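# Swing the cabinet door open to roughly ninety degrees

## Task

Pull the cabinet door open until it stands at about a right angle and stays there by itself, without the cabinet having shifted and with neither arm or hand still in contact with it.

## Robot and tools

Robot: two arms on a table, each ending in a five-finger hand. left_arm (left hand) sits on the +y side at about (-0.031, +0.232, +0.002) m; right_arm (right hand) on the -y side at about (-0.012, -0.235, +0.001) m. Both bases are almost unrotated. Scene frame: origin at table-top height between the arms, +x out over the table, +z up. A floor post stands behind the arms and a camera stand sits between them just behind the bases; avoid both.

Frames: every reported hand pose, velocity and target is in that arm's own base frame, whose axes nearly match the scene axes. Offsets are applied along the base axes, and rotations turn about the hand point. The hand point lies 0.05 m in front of the palm and 0.15 m from the wrist face along the fingers: its +z runs along straight fingers, +y out of the palm, +x across the palm away from the thumb on the right hand and toward the thumb on the left hand. Straight fingers reach 6-7 cm past the point; a wrist bracket on the little-finger side can collide.

Row layout (28 numbers, all in [-1, 1], always give both arms): left dx, dy, dz, rx, ry, rz; left little, ring, middle, index, thumb_bend, thumb_turn, force_limit, speed; then the same 14 for the right arm. Pose numbers are offsets, not poses: 1.0 equals 0.6 m of travel or 180 degrees, and rx, ry, rz form one rotation vector. All six zero asks nothing new of that arm. Finger numbers are absolute targets: +1 straight/open, -1 curled/closed; thumb_turn +1 beside the palm, -1 opposite the fingers. force_limit maps -1..+1 to about 0..10 N at the fingertip (0..15 N for the two thumb motors); speed rises from near zero at -1 to full at +0.48 and above. No value means 'unchanged', so to keep a hand as is, resend the eight hand numbers of its last executed row (before any has run, send hand_measured plus hand_force_limit and hand_speed). For a soft grip use speed -0.94 or lower. A handle down to about 2.5 cm thick can be grasped.

execute_actions(actions, cameras): actions is a list of actions; each action is a table of up to 15 rows, one per 1/30 s step, the final row held to step 15. Every row of one action is an offset from that arm's Hand target at the action's start, not from the prior row; the next action starts from the new Hand target, so a repeated offset moves further. Images return only when actions is [] or cameras names some (cam_high, cam_low, cam_left_wrist, cam_right_wrist, or "all").

move(target, speed, blend, blocking, cameras): target is one 28-number row or a list of up to 15 rows; each row's offsets count from the Hand targets at the move's start, not from the preceding row. The hands travel straight paths, at most 10 s in total. speed is the top path speed in m/s (0.002 to 4.3, default 0.25; turning up to twice that in rad/s), one value or one per target. blend (m) rounds corners in a list; 0 stops at each target. blocking=false returns after about 0.5 s while motion continues. Paths do not avoid obstacles; hands lag and can overshoot, faster when quick or when the arm is nearly straight. The result adds a move: line (done, off_target, moving, held, fault) plus limits such as paced (pose clipped) or held (steps withheld).

wait(seconds, cameras): 0 to 3600 s, sends nothing new; returns early if a running move ends. stop(cameras): brakes a running move. zoom_image(camera, region): region [x0, y0, x1, y1] in pixels of that camera's most recent image, no more than 504 by 504. show_instructions(): displays reference pages. finished_scene(scene): scene 1, final.

Results: end_effector_position (m) and end_effector_quat_wxyz in the base frame; Hand target = last commanded pose after clipping, from which the next offsets count; Joint positions, velocities and torques (torques carry offsets and noise; numbers 3 and 4 wrap at about 28 N m). hand_measured, hand_stopped_by (moving, target, force, stalled, fault) and hand_load_n (fingertip force, positive pushing open) list six values in motor order. The arm tracks commands loosely: resting 1-3 cm (sometimes 5 cm) below the command is normal and not a contact sign. Orientation commands are clipped each step to within 40 degrees of the measured one. If the hand rests short, send the remaining distance as an offset; to end a push, command back beyond the current hand point. Joint ranges (rad): waist ±2.880, shoulder 0 to 3.142, elbow 0 to 3.019, wrist pitch -1.693 to 1.571, wrist yaw ±1.571, wrist roll ±2.094.

Avoid: slamming or forcing the door past where it gives, hard hits on the cabinet or fixed parts, letting the arms or hands touch each other (can end the scene), closing one hand on the other, overloading fingers by twisting or yanking, and anything falling off the table. Sustained pushing or stretched holding heats motors; MOTOR HOT warns near 85 °C and at 100 °C the arm drops for 30-60 s. Before finishing, release the handle and pull the hand clear so the door stays open unaided.

Each tool is called after "Emit:" as name(argument=value, ...), one argument or row to a line, values as JSON.

Reference images:

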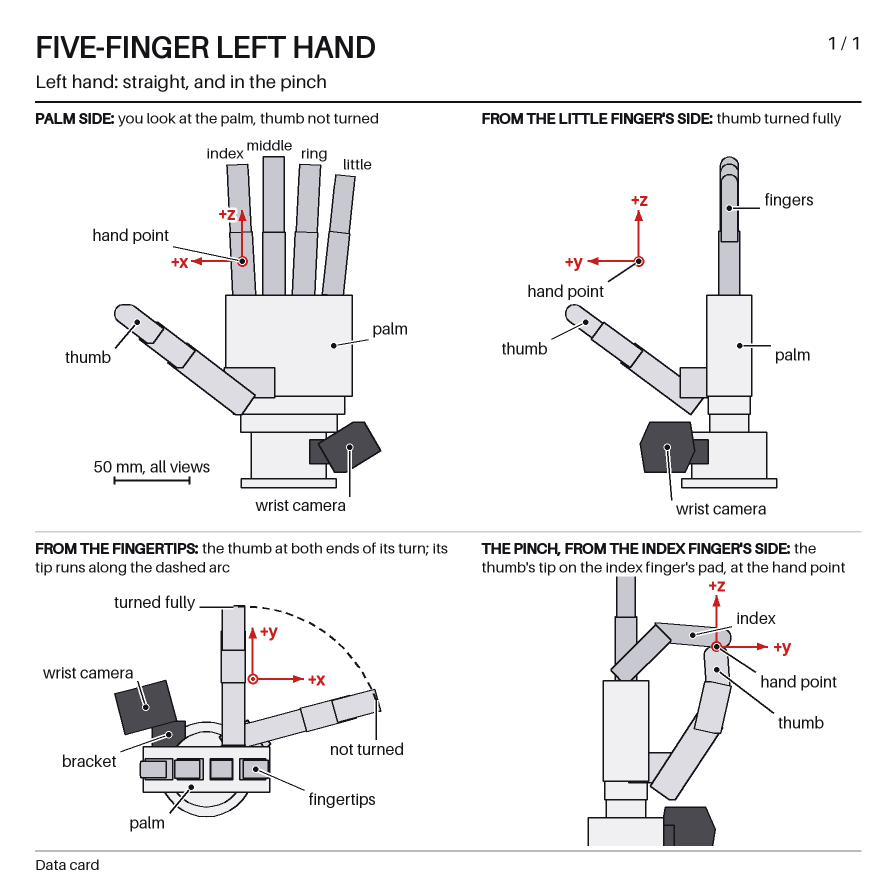

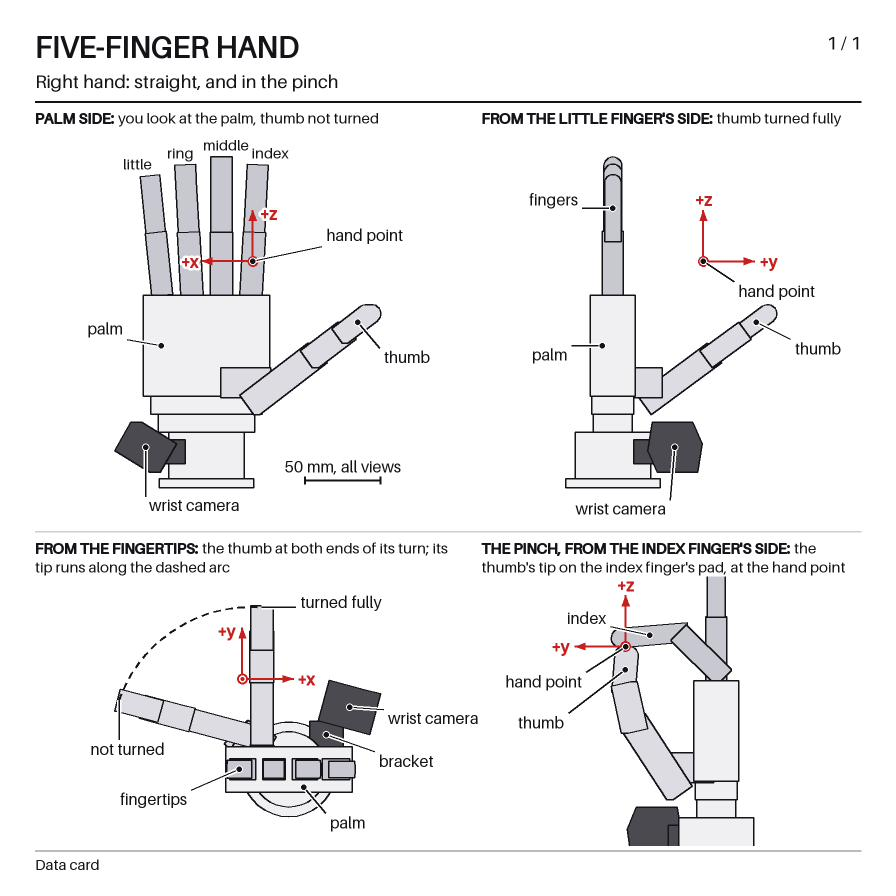

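## Session

Emit:
execute_actions(
  actions=[],
)

Scene clock: 0.00 s.
left_arm: end_effector_position=(+0.3048, -0.0115, +0.1162) hand_measured=(+1.000, +1.000, +1.000, +1.000, +1.000, +1.000) hand_load_n=(+0.0, +0.0, +0.0, +0.0, +0.0, +0.0) hand_stopped_by=(target, target, target, target, target, target) hand_force_limit=0.00 hand_speed=-0.80 end_effector_quat_wxyz=(+0.163, +0.982, -0.022, +0.097) | right_arm: end_effector_position=(+0.5237, -0.2396, +0.2643) hand_measured=(+1.000, +1.000, +1.000, +1.000, +1.000, +1.000) hand_load_n=(+0.0, +0.0, +0.0, +0.0, +0.0, +0.0) hand_stopped_by=(target, target, target, target, target, target) hand_force_limit=0.00 hand_speed=-0.80 end_effector_quat_wxyz=(-0.035, +0.714, +0.179, +0.676)
Joint positions: left_arm=[0.422 1.111 0.693 -1.115 0.38 -1.112] | right_arm=[-0.628 1.34 0.774 0.428 -0.921 -1.874]
Joint velocities: within noise
Joint torques (N m): no reading
Heat: left arm: hottest waist 38 °C; right arm: hottest wrist pitch 38 °C.
Hand target: left_arm +0.3097, -0.0093, +0.1205; +0.160, +0.981, -0.023, +0.103 | right_arm +0.5278, -0.2426, +0.2720; -0.031, +0.710, +0.182, +0.679

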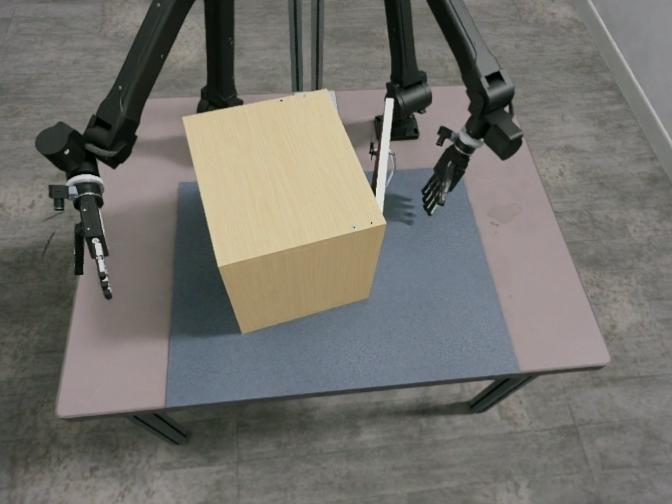

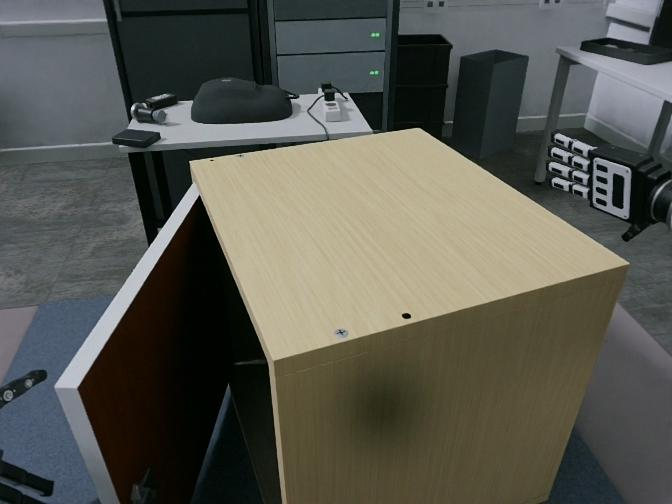

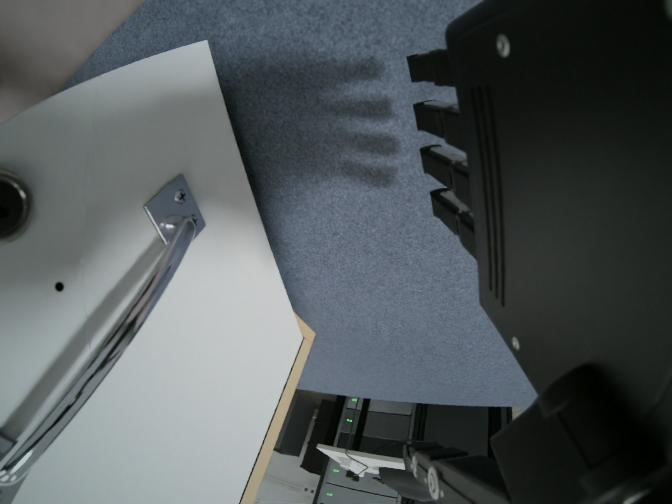

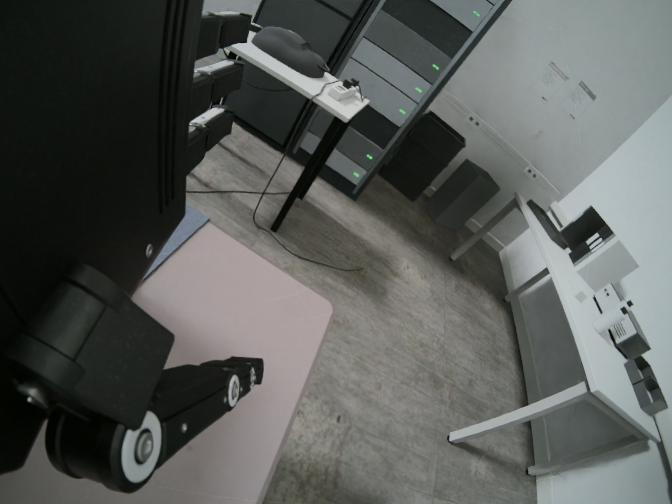

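Emit:
zoom_image(
  camera="cam_high",
  region=[160, 60, 500, 340],
)

Emit:
zoom_image(
  camera="cam_low",
  region=[0, 130, 336, 504],
)

Emit:
zoom_image(
  camera="cam_left_wrist",
  region=[0, 0, 504, 504],
)

Scaled by 1.482.

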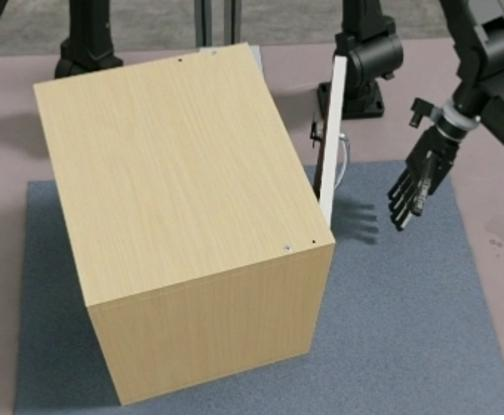

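Scaled by 1.348.

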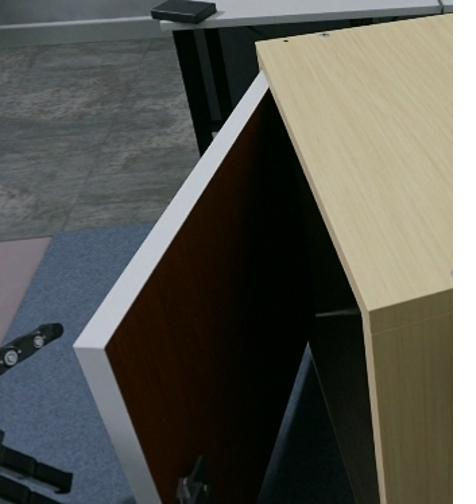

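Scaled by 1.000.

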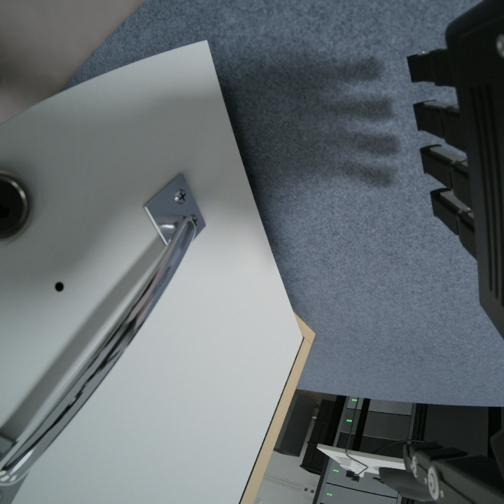

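Emit:
move(
  target=[0, 0.03, 0.5, 0.108, 0.056, -0.0456, 1,1,1,1,1,1,0,-0.8, 0,0,0,0,0,0,1,1,1,1,1,1,0,-0.8],
  speed=0.15,
  cameras=["all"],
)

Scene clock: 229.73 s.
left_arm: end_effector_position=(+0.3095, +0.0114, +0.4056) hand_measured=(+1.000, +1.000, +1.000, +1.000, +1.000, +1.000) hand_load_n=(+0.0, +0.0, +0.0, +0.0, +0.0, -0.5) hand_stopped_by=(target, target, target, target, target, target) hand_force_limit=0.00 hand_speed=-0.80 end_effector_quat_wxyz=(-0.031, +0.982, -0.083, +0.167) | right_arm: end_effector_position=(+0.5237, -0.2396, +0.2643) hand_measured=(+1.000, +1.000, +1.000, +1.000, +1.000, +1.000) hand_load_n=(+0.0, +0.0, +0.0, +0.0, +0.0, +0.0) hand_stopped_by=(target, target, target, target, target, target) hand_force_limit=0.00 hand_speed=-0.80 end_effector_quat_wxyz=(-0.035, +0.714, +0.179, +0.676)
Joint positions: left_arm=[0.301 0.986 1.447 -1.697 0.067 -1.112] | right_arm=[-0.628 1.34 0.774 0.428 -0.921 -1.874]
Joint torques (N m): left_arm=[-2.08 -5.36 9.8 1.17 -0.06 0.04] | right_arm=[0.85 -10.81 10.48 2.02 -0.2 -0.11]
Heat: left arm: hottest waist 36 °C; right arm: hottest elbow 40 °C.
Hand target: left_arm +0.3097, +0.0086, +0.4204; +0.001, +0.995, -0.096, -0.001 | right_arm +0.5278, -0.2426, +0.2720; -0.031, +0.710, +0.182, +0.679
Off the commanded pose: left_arm 0.015 m, 20 deg | right_arm 0.009 m, 1 deg.
joint sent to its limit (left arm) — joint 4 (wrist pitch), lower limit. The joint targets are off in orientation, not in position.
move: off_target (left_arm)

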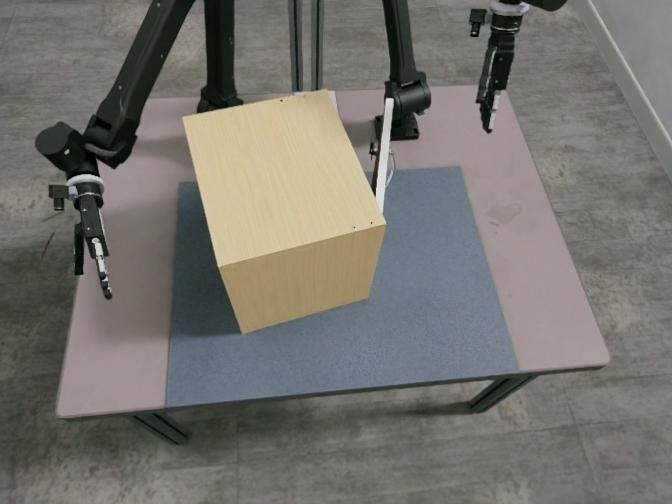

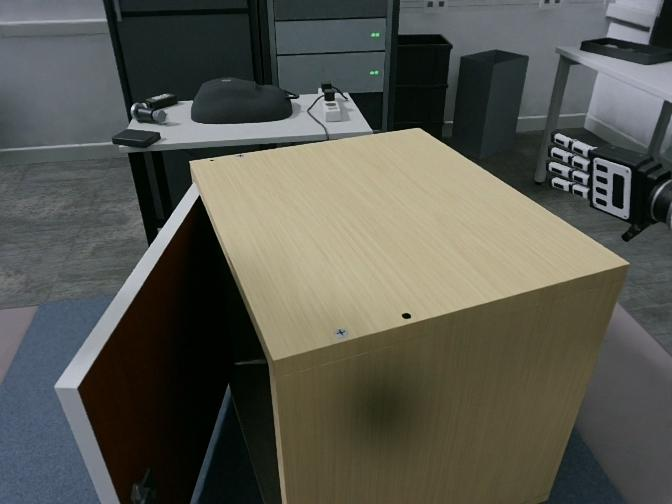

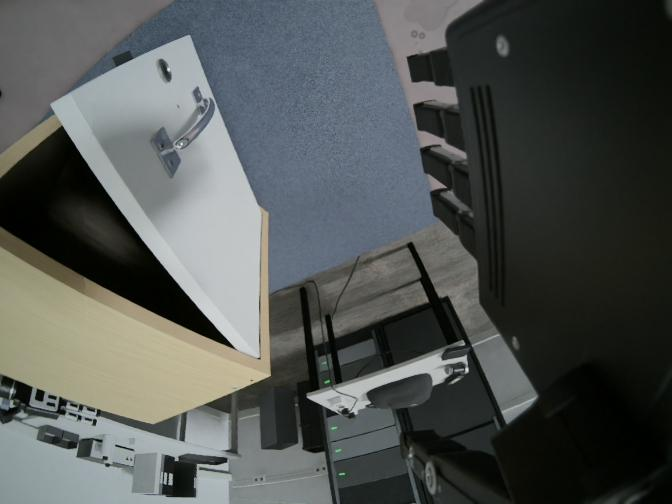

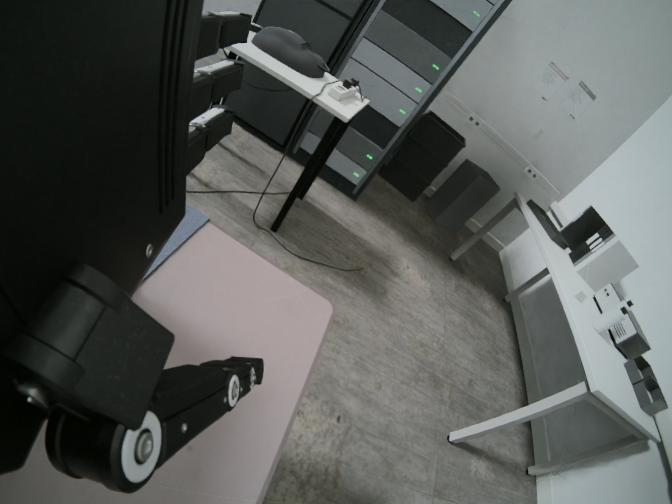

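Emit:
move(
  target=[-0.098, -0.40, 0.033, 0, 0, 0, 1,1,1,1,1,1,0,-0.8, 0,0,0,0,0,0,1,1,1,1,1,1,0,-0.8],
  speed=0.12,
  cameras=["all"],
)

Scene clock: 370.53 s.
left_arm: end_effector_position=(+0.2518, -0.2287, +0.4286) hand_measured=(+1.000, +1.000, +1.000, +1.000, +1.000, +1.000) hand_load_n=(+0.0, +0.0, +0.0, +0.0, -0.5, +0.0) hand_stopped_by=(target, target, target, target, target, target) hand_force_limit=0.00 hand_speed=-0.80 end_effector_quat_wxyz=(+0.101, +0.978, -0.101, +0.154) | right_arm: end_effector_position=(+0.5237, -0.2396, +0.2643) hand_measured=(+1.000, +1.000, +1.000, +1.000, +1.000, +1.000) hand_load_n=(+0.0, +0.0, +0.0, +0.5, +0.0, +0.0) hand_stopped_by=(target, target, target, target, target, target) hand_force_limit=0.00 hand_speed=-0.80 end_effector_quat_wxyz=(-0.035, +0.714, +0.179, +0.676)
Joint positions: left_arm=[-0.586 0.948 1.442 -1.697 0.035 -1.957] | right_arm=[-0.628 1.34 0.774 0.428 -0.921 -1.874]
Joint torques (N m): left_arm=[-2.14 -4.31 9.13 1.25 0.07 -0.21] | right_arm=[1.49 -10.05 10.37 1.96 -0.21 -0.03]
Heat: left arm: hottest elbow 38 °C; right arm: hottest elbow 42 °C.
Hand target: left_arm +0.2509, -0.2314, +0.4402; +0.001, +0.995, -0.096, -0.001 | right_arm +0.5278, -0.2426, +0.2720; -0.031, +0.710, +0.182, +0.679
Off the commanded pose: left_arm 0.012 m, 21 deg | right_arm 0.009 m, 1 deg.
joint sent to its limit (left arm) — joint 4 (wrist pitch), lower limit. The joint targets are off in orientation, not in position.
move: off_target (left_arm)

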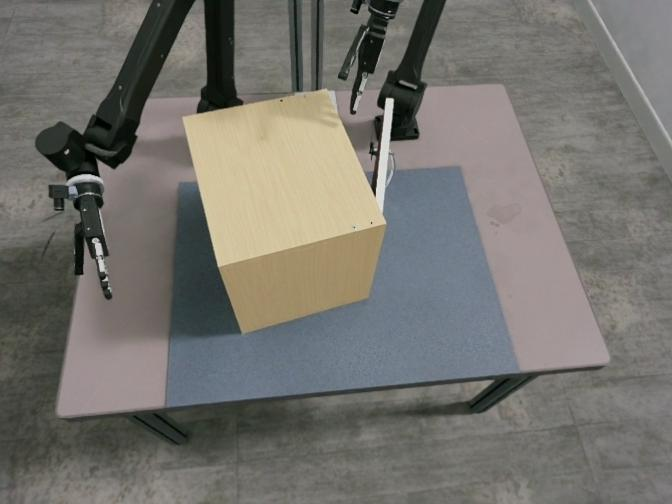

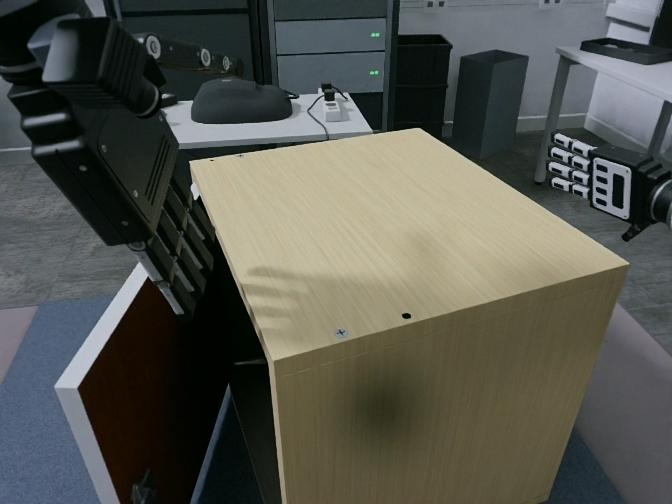

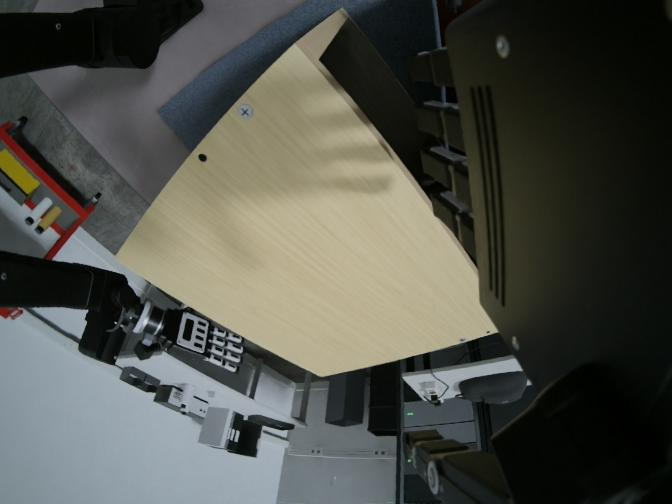

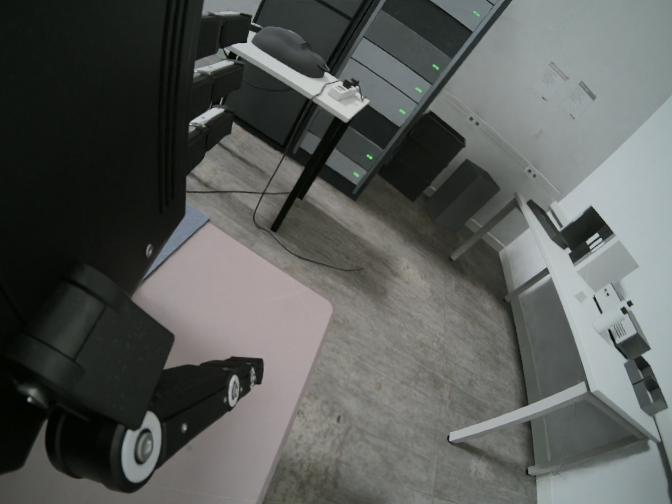

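Emit:
move(
  target=[0, 0.0, -0.225, 0, 0, 0, 1,1,1,1,1,1,0,-0.8, 0,0,0,0,0,0,1,1,1,1,1,1,0,-0.8],
  speed=0.06,
  cameras=["all"],
)

Scene clock: 404.73 s.
left_arm: end_effector_position=(+0.2537, -0.2305, +0.3130) hand_measured=(+1.000, +1.000, +1.000, +1.000, +1.000, +1.000) hand_load_n=(+0.0, +0.0, +0.0, +0.0, +0.0, +0.0) hand_stopped_by=(target, target, target, target, target, target) hand_force_limit=0.00 hand_speed=-0.80 end_effector_quat_wxyz=(+0.027, +0.994, -0.100, +0.038) | right_arm: end_effector_position=(+0.5237, -0.2396, +0.2643) hand_measured=(+1.000, +1.000, +1.000, +1.000, +1.000, +1.000) hand_load_n=(+0.0, +0.0, +0.0, +0.0, +0.0, +0.0) hand_stopped_by=(target, target, target, target, target, target) hand_force_limit=0.00 hand_speed=-0.80 end_effector_quat_wxyz=(-0.035, +0.714, +0.179, +0.676)
Joint positions: left_arm=[-0.604 1.045 1.263 -1.697 0.01 -1.974] | right_arm=[-0.628 1.34 0.774 0.428 -0.921 -1.874]
Joint torques (N m): left_arm=[-2.14 -5.89 6.79 0.8 -0.09 -0.22] | right_arm=[1.55 -10.46 10.45 1.95 -0.2 -0.05]
Heat: left arm: hottest elbow 38 °C; right arm: hottest elbow 42 °C.
Hand target: left_arm +0.2509, -0.2314, +0.3052; +0.001, +0.995, -0.096, -0.001 | right_arm +0.5278, -0.2426, +0.2720; -0.031, +0.710, +0.182, +0.679
Off the commanded pose: left_arm 0.008 m, 5 deg | right_arm 0.009 m, 1 deg.
joint sent to its limit (left arm) — joint 4 (wrist pitch), lower limit. The joint targets are off in orientation, not in position.
move: off_target (left_arm)

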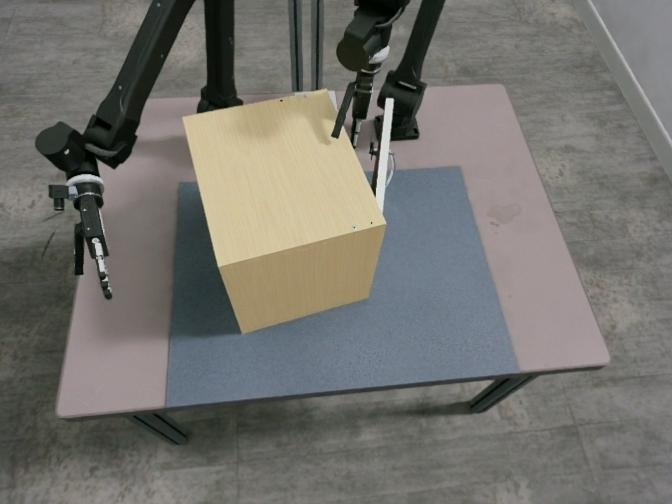

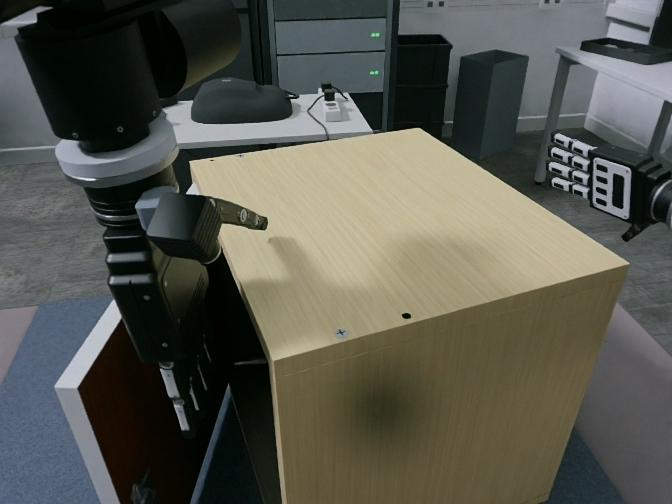

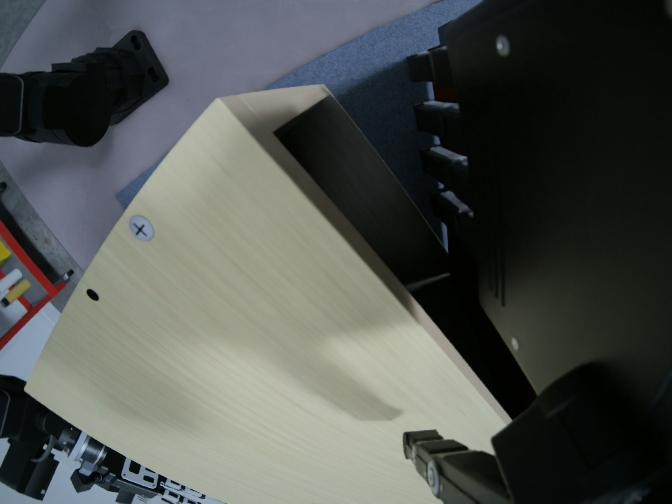

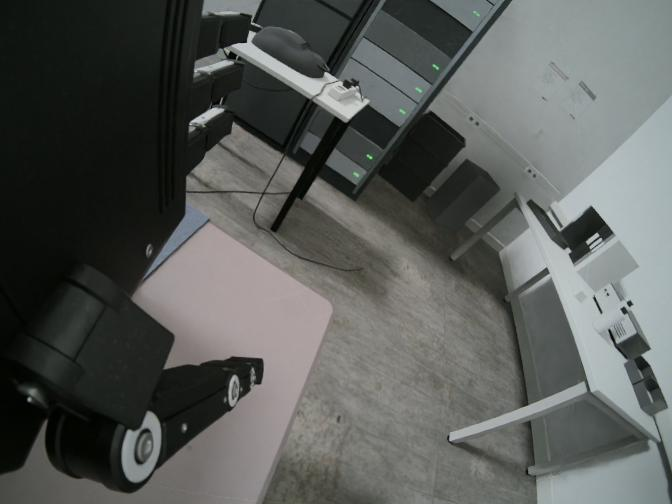

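Emit:
move(
  target=[-0.0143, 0.1107, -0.005, 0, 0, -0.05, 1,1,1,1,1,1,0,-0.8, 0,0,0,0,0,0,1,1,1,1,1,1,0,-0.8],
  speed=0.05,
  cameras=["all"],
)

Scene clock: 447.07 s.
left_arm: end_effector_position=(+0.2471, -0.1701, +0.3041) hand_measured=(+1.000, +1.000, +1.000, +1.000, +1.000, +1.000) hand_load_n=(+0.0, +0.0, +0.0, +0.0, +0.0, +0.0) hand_stopped_by=(target, target, target, target, target, target) hand_force_limit=0.00 hand_speed=-0.80 end_effector_quat_wxyz=(+0.020, +0.984, -0.172, +0.048) | right_arm: end_effector_position=(+0.5237, -0.2396, +0.2643) hand_measured=(+1.000, +1.000, +1.000, +1.000, +1.000, +1.000) hand_load_n=(+0.0, +0.0, +0.0, +0.0, +0.0, +0.0) hand_stopped_by=(target, target, target, target, target, target) hand_force_limit=0.00 hand_speed=-0.80 end_effector_quat_wxyz=(-0.035, +0.714, +0.179, +0.676)
Joint positions: left_arm=[-0.393 0.961 1.189 -1.697 0.018 -1.618] | right_arm=[-0.628 1.34 0.774 0.428 -0.921 -1.874]
Joint torques (N m): left_arm=[-0.15 -6.18 6.65 0.77 -0.03 0.09] | right_arm=[1.55 -9.64 10.33 1.92 -0.2 -0.08]
Heat: left arm: hottest waist 35 °C; right arm: hottest elbow 42 °C.
Hand target: left_arm +0.2423, -0.1650, +0.3023; +0.001, +0.985, -0.174, -0.001 | right_arm +0.5278, -0.2426, +0.2720; -0.031, +0.710, +0.182, +0.679
Off the commanded pose: left_arm 0.007 m, 6 deg | right_arm 0.009 m, 1 deg.
joint sent to its limit (left arm) — joint 4 (wrist pitch), lower limit. The joint targets are off in orientation, not in position.
move: off_target (left_arm)

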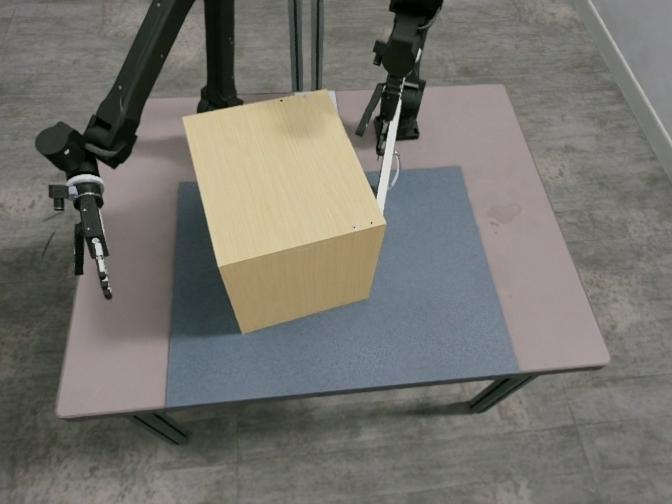

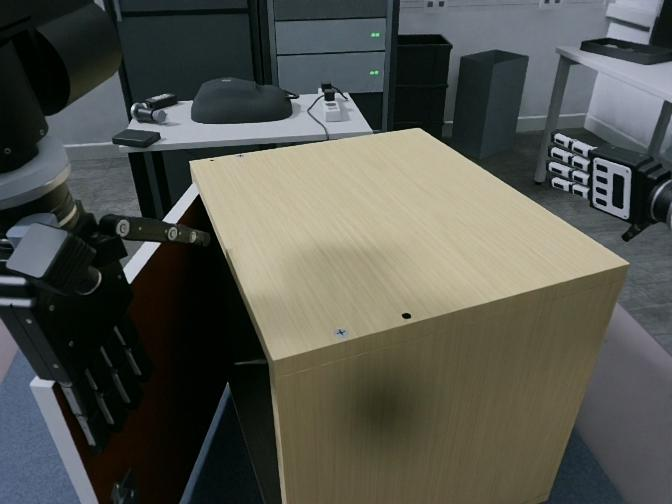

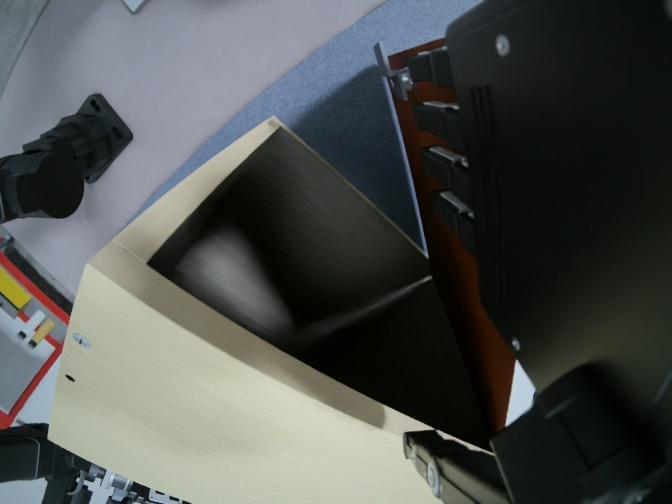

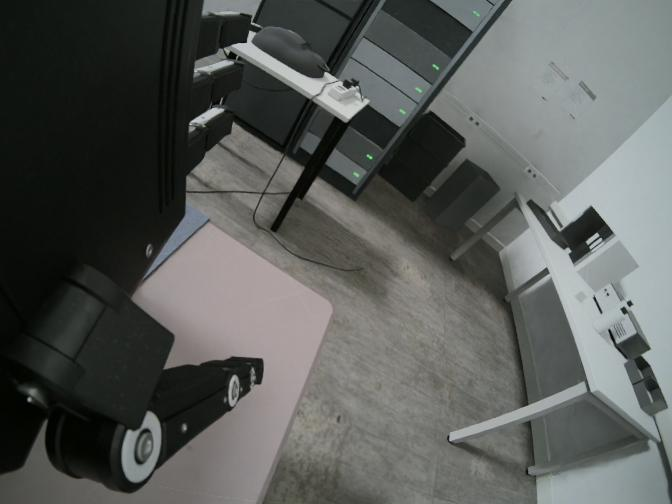

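Emit:
move(
  target=[
    [0.0122, 0.0968, -0.01, 0, 0, -0.0833, 1,1,1,1,1,1,0,-0.8, 0,0,0,0,0,0,1,1,1,1,1,1,0,-0.8],
    [0.0495, 0.1868, -0.0133, 0, 0, -0.1667, 1,1,1,1,1,1,0,-0.8, 0,0,0,0,0,0,1,1,1,1,1,1,0,-0.8],
    [0.1088, 0.2642, -0.0133, 0, 0, -0.25, 1,1,1,1,1,1,0,-0.8, 0,0,0,0,0,0,1,1,1,1,1,1,0,-0.8],
  ],
  speed=[0.08, 0.08, 0.06],
  blend=[0.03, 0.03, 0],
  cameras=["all"],
)

Scene clock: 470.07 s.
left_arm: end_effector_position=(+0.2976, -0.0111, +0.2901) hand_measured=(+1.000, +1.000, +1.000, +1.000, +1.000, +1.000) hand_load_n=(+0.0, +0.0, +0.0, +0.0, +0.5, +0.0) hand_stopped_by=(target, target, target, target, target, target) hand_force_limit=0.00 hand_speed=-0.80 end_effector_quat_wxyz=(+0.002, +0.846, -0.533, -0.004) | right_arm: end_effector_position=(+0.5237, -0.2396, +0.2643) hand_measured=(+1.000, +1.000, +1.000, +1.000, +1.000, +1.000) hand_load_n=(+0.0, +0.0, +0.0, +0.0, +0.0, +0.0) hand_stopped_by=(target, target, target, target, target, target) hand_force_limit=0.00 hand_speed=-0.80 end_effector_quat_wxyz=(-0.035, +0.714, +0.179, +0.676)
Joint positions: left_arm=[0.126 1.243 1.367 -1.702 -0.002 -0.321] | right_arm=[-0.628 1.34 0.774 0.428 -0.921 -1.874]
Joint torques (N m): left_arm=[-0.44 -8.12 9.62 0.91 0.02 0.11] | right_arm=[1.32 -10.17 10.47 2.07 -0.14 -0.06]
Heat: left arm: hottest waist 35 °C; right arm: hottest elbow 43 °C.
Hand target: left_arm +0.3075, -0.0064, +0.2944; +0.000, +0.843, -0.537, -0.001 | right_arm +0.5278, -0.2426, +0.2720; -0.031, +0.710, +0.182, +0.679
Off the commanded pose: left_arm 0.012 m, 1 deg | right_arm 0.009 m, 1 deg.
move: off_target (left_arm)

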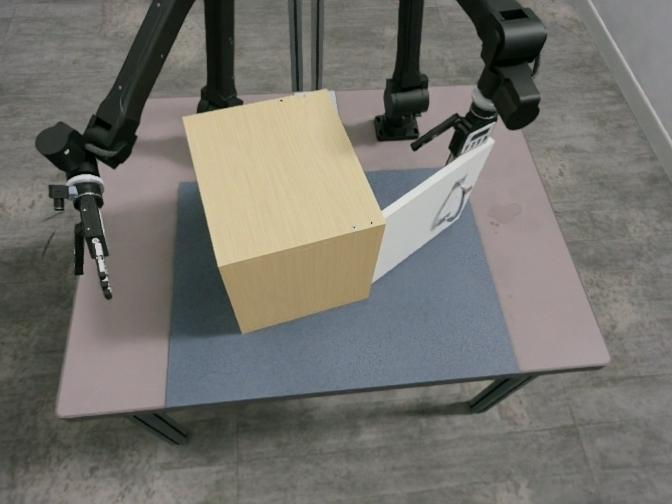

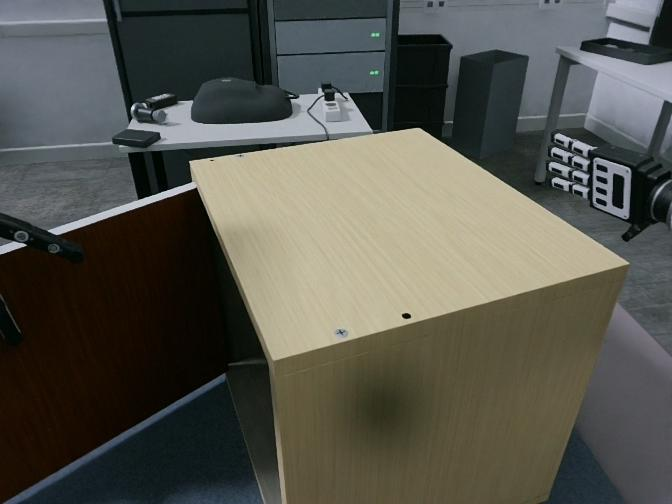

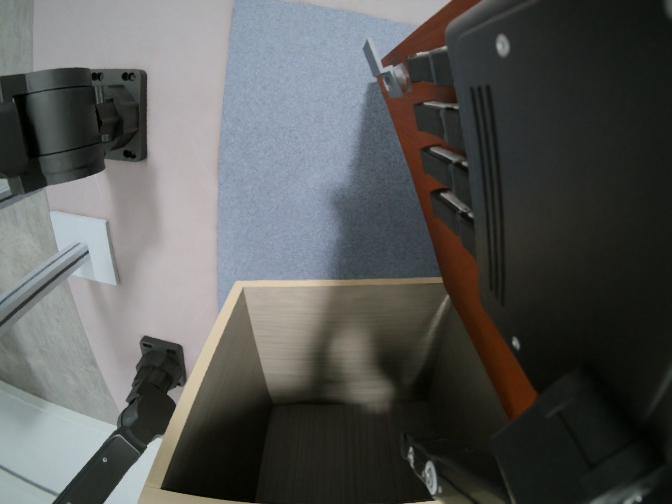

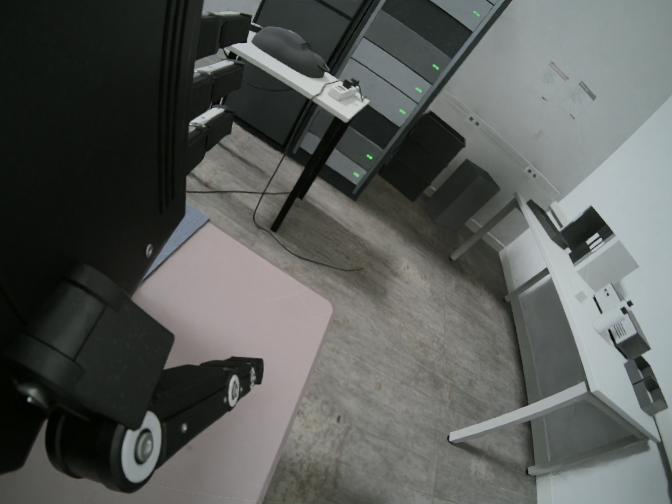

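Emit:
move(
  target=[
    [0.0445, 0.038, 0, 0, 0, -0.05, 1,1,1,1,1,1,0,-0.8, 0,0,0,0,0,0,1,1,1,1,1,1,0,-0.8],
    [0.0945, 0.0685, 0, 0, 0, -0.1, 1,1,1,1,1,1,0,-0.8, 0,0,0,0,0,0,1,1,1,1,1,1,0,-0.8],
  ],
  speed=[0.05, 0.03],
  blend=[0.02, 0],
  cameras=["all"],
)

Scene clock: 493.43 s.
left_arm: end_effector_position=(+0.3515, +0.0282, +0.2913) hand_measured=(+1.000, +1.000, +1.000, +1.000, +1.000, +1.000) hand_load_n=(+0.0, +0.0, +0.0, +0.0, +0.0, +0.0) hand_stopped_by=(target, target, target, target, target, target) hand_force_limit=0.00 hand_speed=-0.80 end_effector_quat_wxyz=(+0.006, +0.752, -0.659, -0.006) | right_arm: end_effector_position=(+0.5237, -0.2396, +0.2643) hand_measured=(+1.000, +1.000, +1.000, +1.000, +1.000, +1.000) hand_load_n=(+0.0, +0.0, +0.0, +0.0, +0.0, +0.0) hand_stopped_by=(target, target, target, target, target, target) hand_force_limit=0.00 hand_speed=-0.80 end_effector_quat_wxyz=(-0.035, +0.714, +0.179, +0.676)
Joint positions: left_arm=[0.162 1.434 1.549 -1.702 -0.002 0.03] | right_arm=[-0.628 1.34 0.774 0.428 -0.921 -1.874]
Joint torques (N m): left_arm=[-0.38 -11.63 9.94 1.13 -0.02 0.1] | right_arm=[1.44 -9.64 10.48 2.06 -0.18 -0.07]
Heat: left arm: hottest elbow 35 °C; right arm: hottest elbow 43 °C.
Hand target: left_arm +0.3642, +0.0346, +0.2942; +0.000, +0.749, -0.663, -0.001 | right_arm +0.5278, -0.2426, +0.2720; -0.031, +0.710, +0.182, +0.679
Off the commanded pose: left_arm 0.015 m, 1 deg | right_arm 0.009 m, 1 deg.
move: off_target (left_arm)

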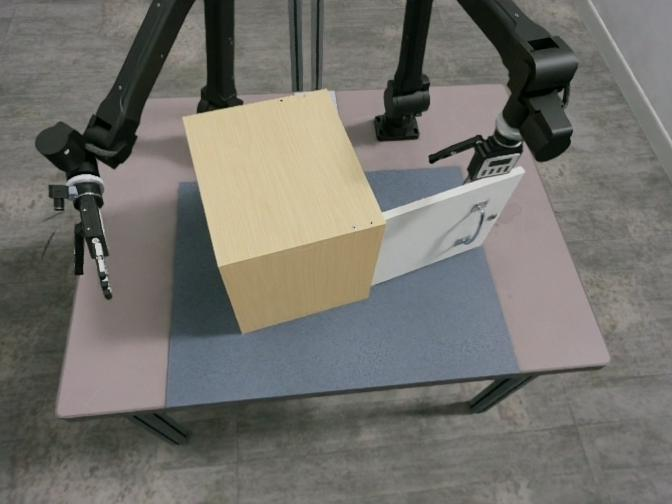

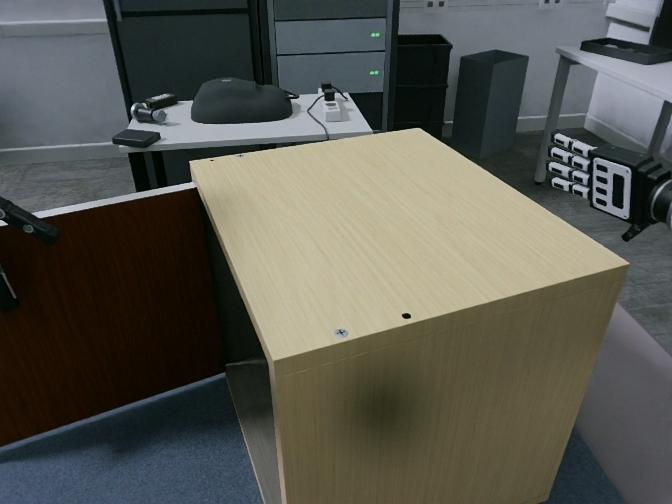

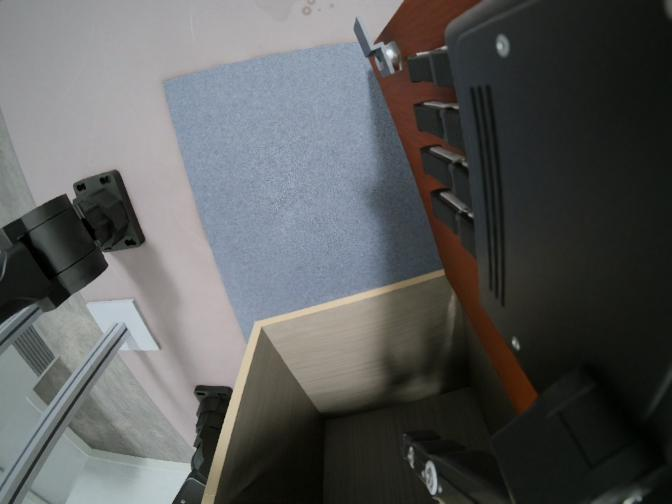

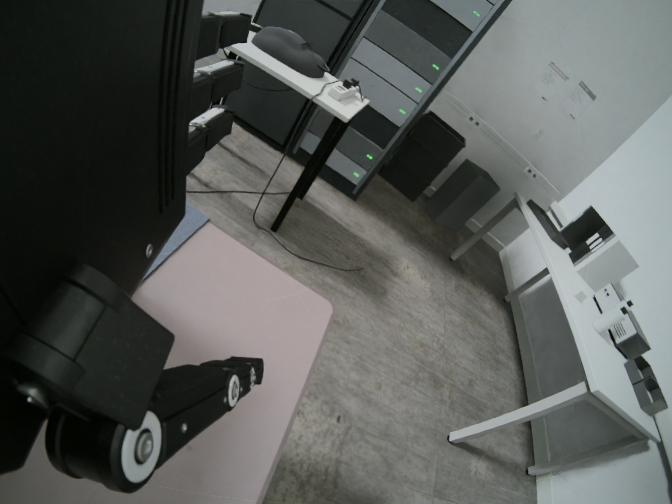

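Emit:
move(
  target=[0.052, 0.0325, 0, 0, 0, -0.044, 1,1,1,1,1,1,0,-0.8, 0,0,0,0,0,0,1,1,1,1,1,1,0,-0.8],
  speed=0.03,
  cameras=["all"],
)

Scene clock: 511.63 s.
left_arm: end_effector_position=(+0.3849, +0.0475, +0.2910) hand_measured=(+1.000, +1.000, +1.000, +1.000, +1.000, +1.000) hand_load_n=(+0.0, +0.0, +0.0, +0.0, +0.0, +0.0) hand_stopped_by=(target, target, target, target, target, target) hand_force_limit=0.00 hand_speed=-0.80 end_effector_quat_wxyz=(+0.002, +0.705, -0.709, -0.003) | right_arm: end_effector_position=(+0.5237, -0.2396, +0.2643) hand_measured=(+1.000, +1.000, +1.000, +1.000, +1.000, +1.000) hand_load_n=(+0.0, +0.0, +0.0, +0.0, +0.0, +0.0) hand_stopped_by=(target, target, target, target, target, target) hand_force_limit=0.00 hand_speed=-0.80 end_effector_quat_wxyz=(-0.035, +0.714, +0.179, +0.676)
Joint positions: left_arm=[0.173 1.532 1.656 -1.702 -0.002 0.18] | right_arm=[-0.628 1.34 0.774 0.428 -0.921 -1.874]
Joint torques (N m): left_arm=[-0.32 -13.33 10.1 0.79 0 0.11] | right_arm=[1.32 -9.93 10.41 1.91 -0.18 -0.1]
Heat: left arm: hottest elbow 37 °C; right arm: hottest elbow 43 °C.
Hand target: left_arm +0.3954, +0.0542, +0.2942; +0.000, +0.701, -0.713, -0.001 | right_arm +0.5278, -0.2426, +0.2720; -0.031, +0.710, +0.182, +0.679
Off the commanded pose: left_arm 0.013 m, 1 deg | right_arm 0.009 m, 1 deg.
joint sent to its limit (left arm) — joint 4 (wrist pitch), lower limit. The joint targets still meet the commanded pose.
move: off_target (left_arm)

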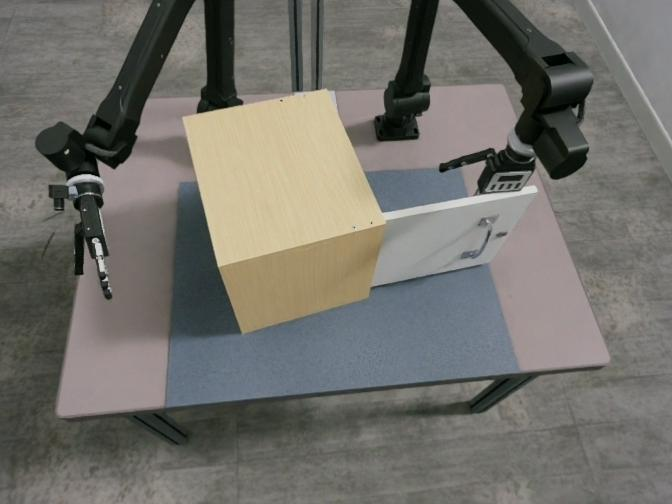

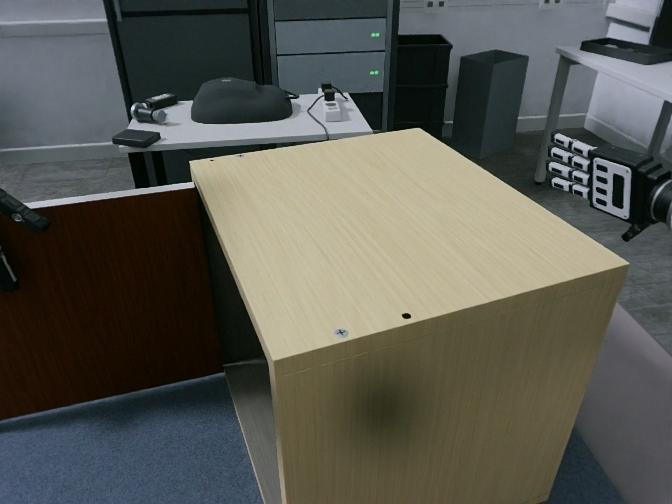

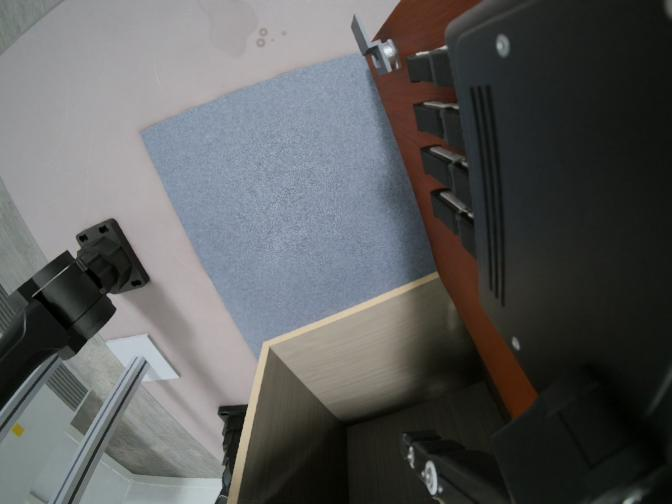

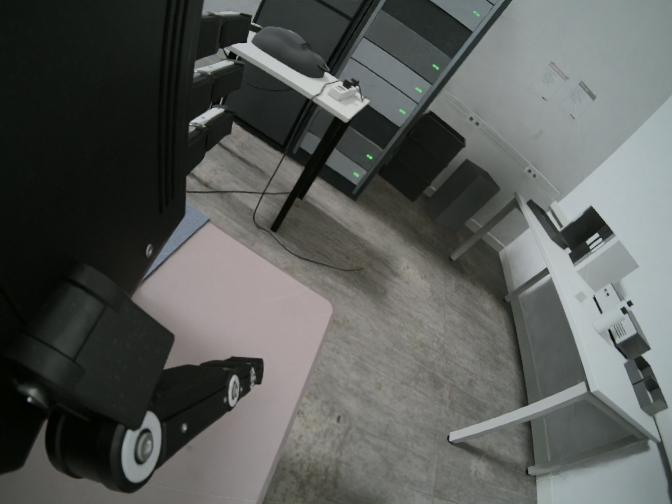

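Emit:
zoom_image(
  camera="cam_high",
  region=[340, 130, 560, 310],
)

Emit:
zoom_image(
  camera="cam_low",
  region=[0, 120, 300, 504],
)

Scaled by 2.291.

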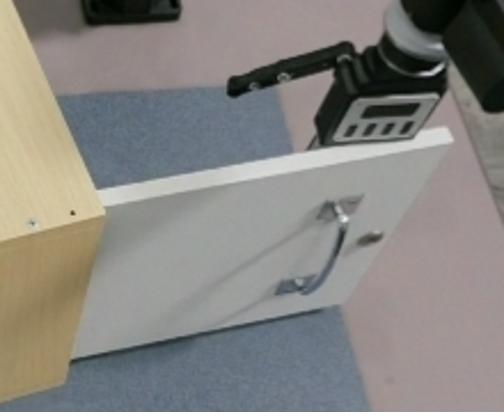

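Scaled by 1.312.

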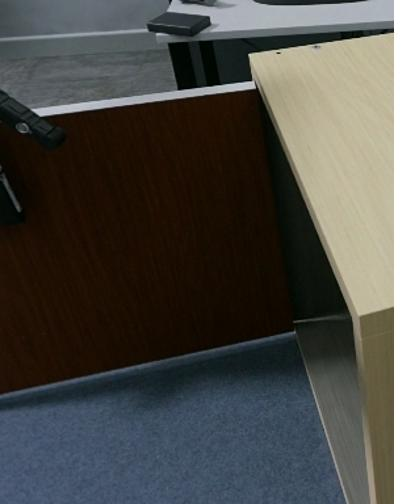

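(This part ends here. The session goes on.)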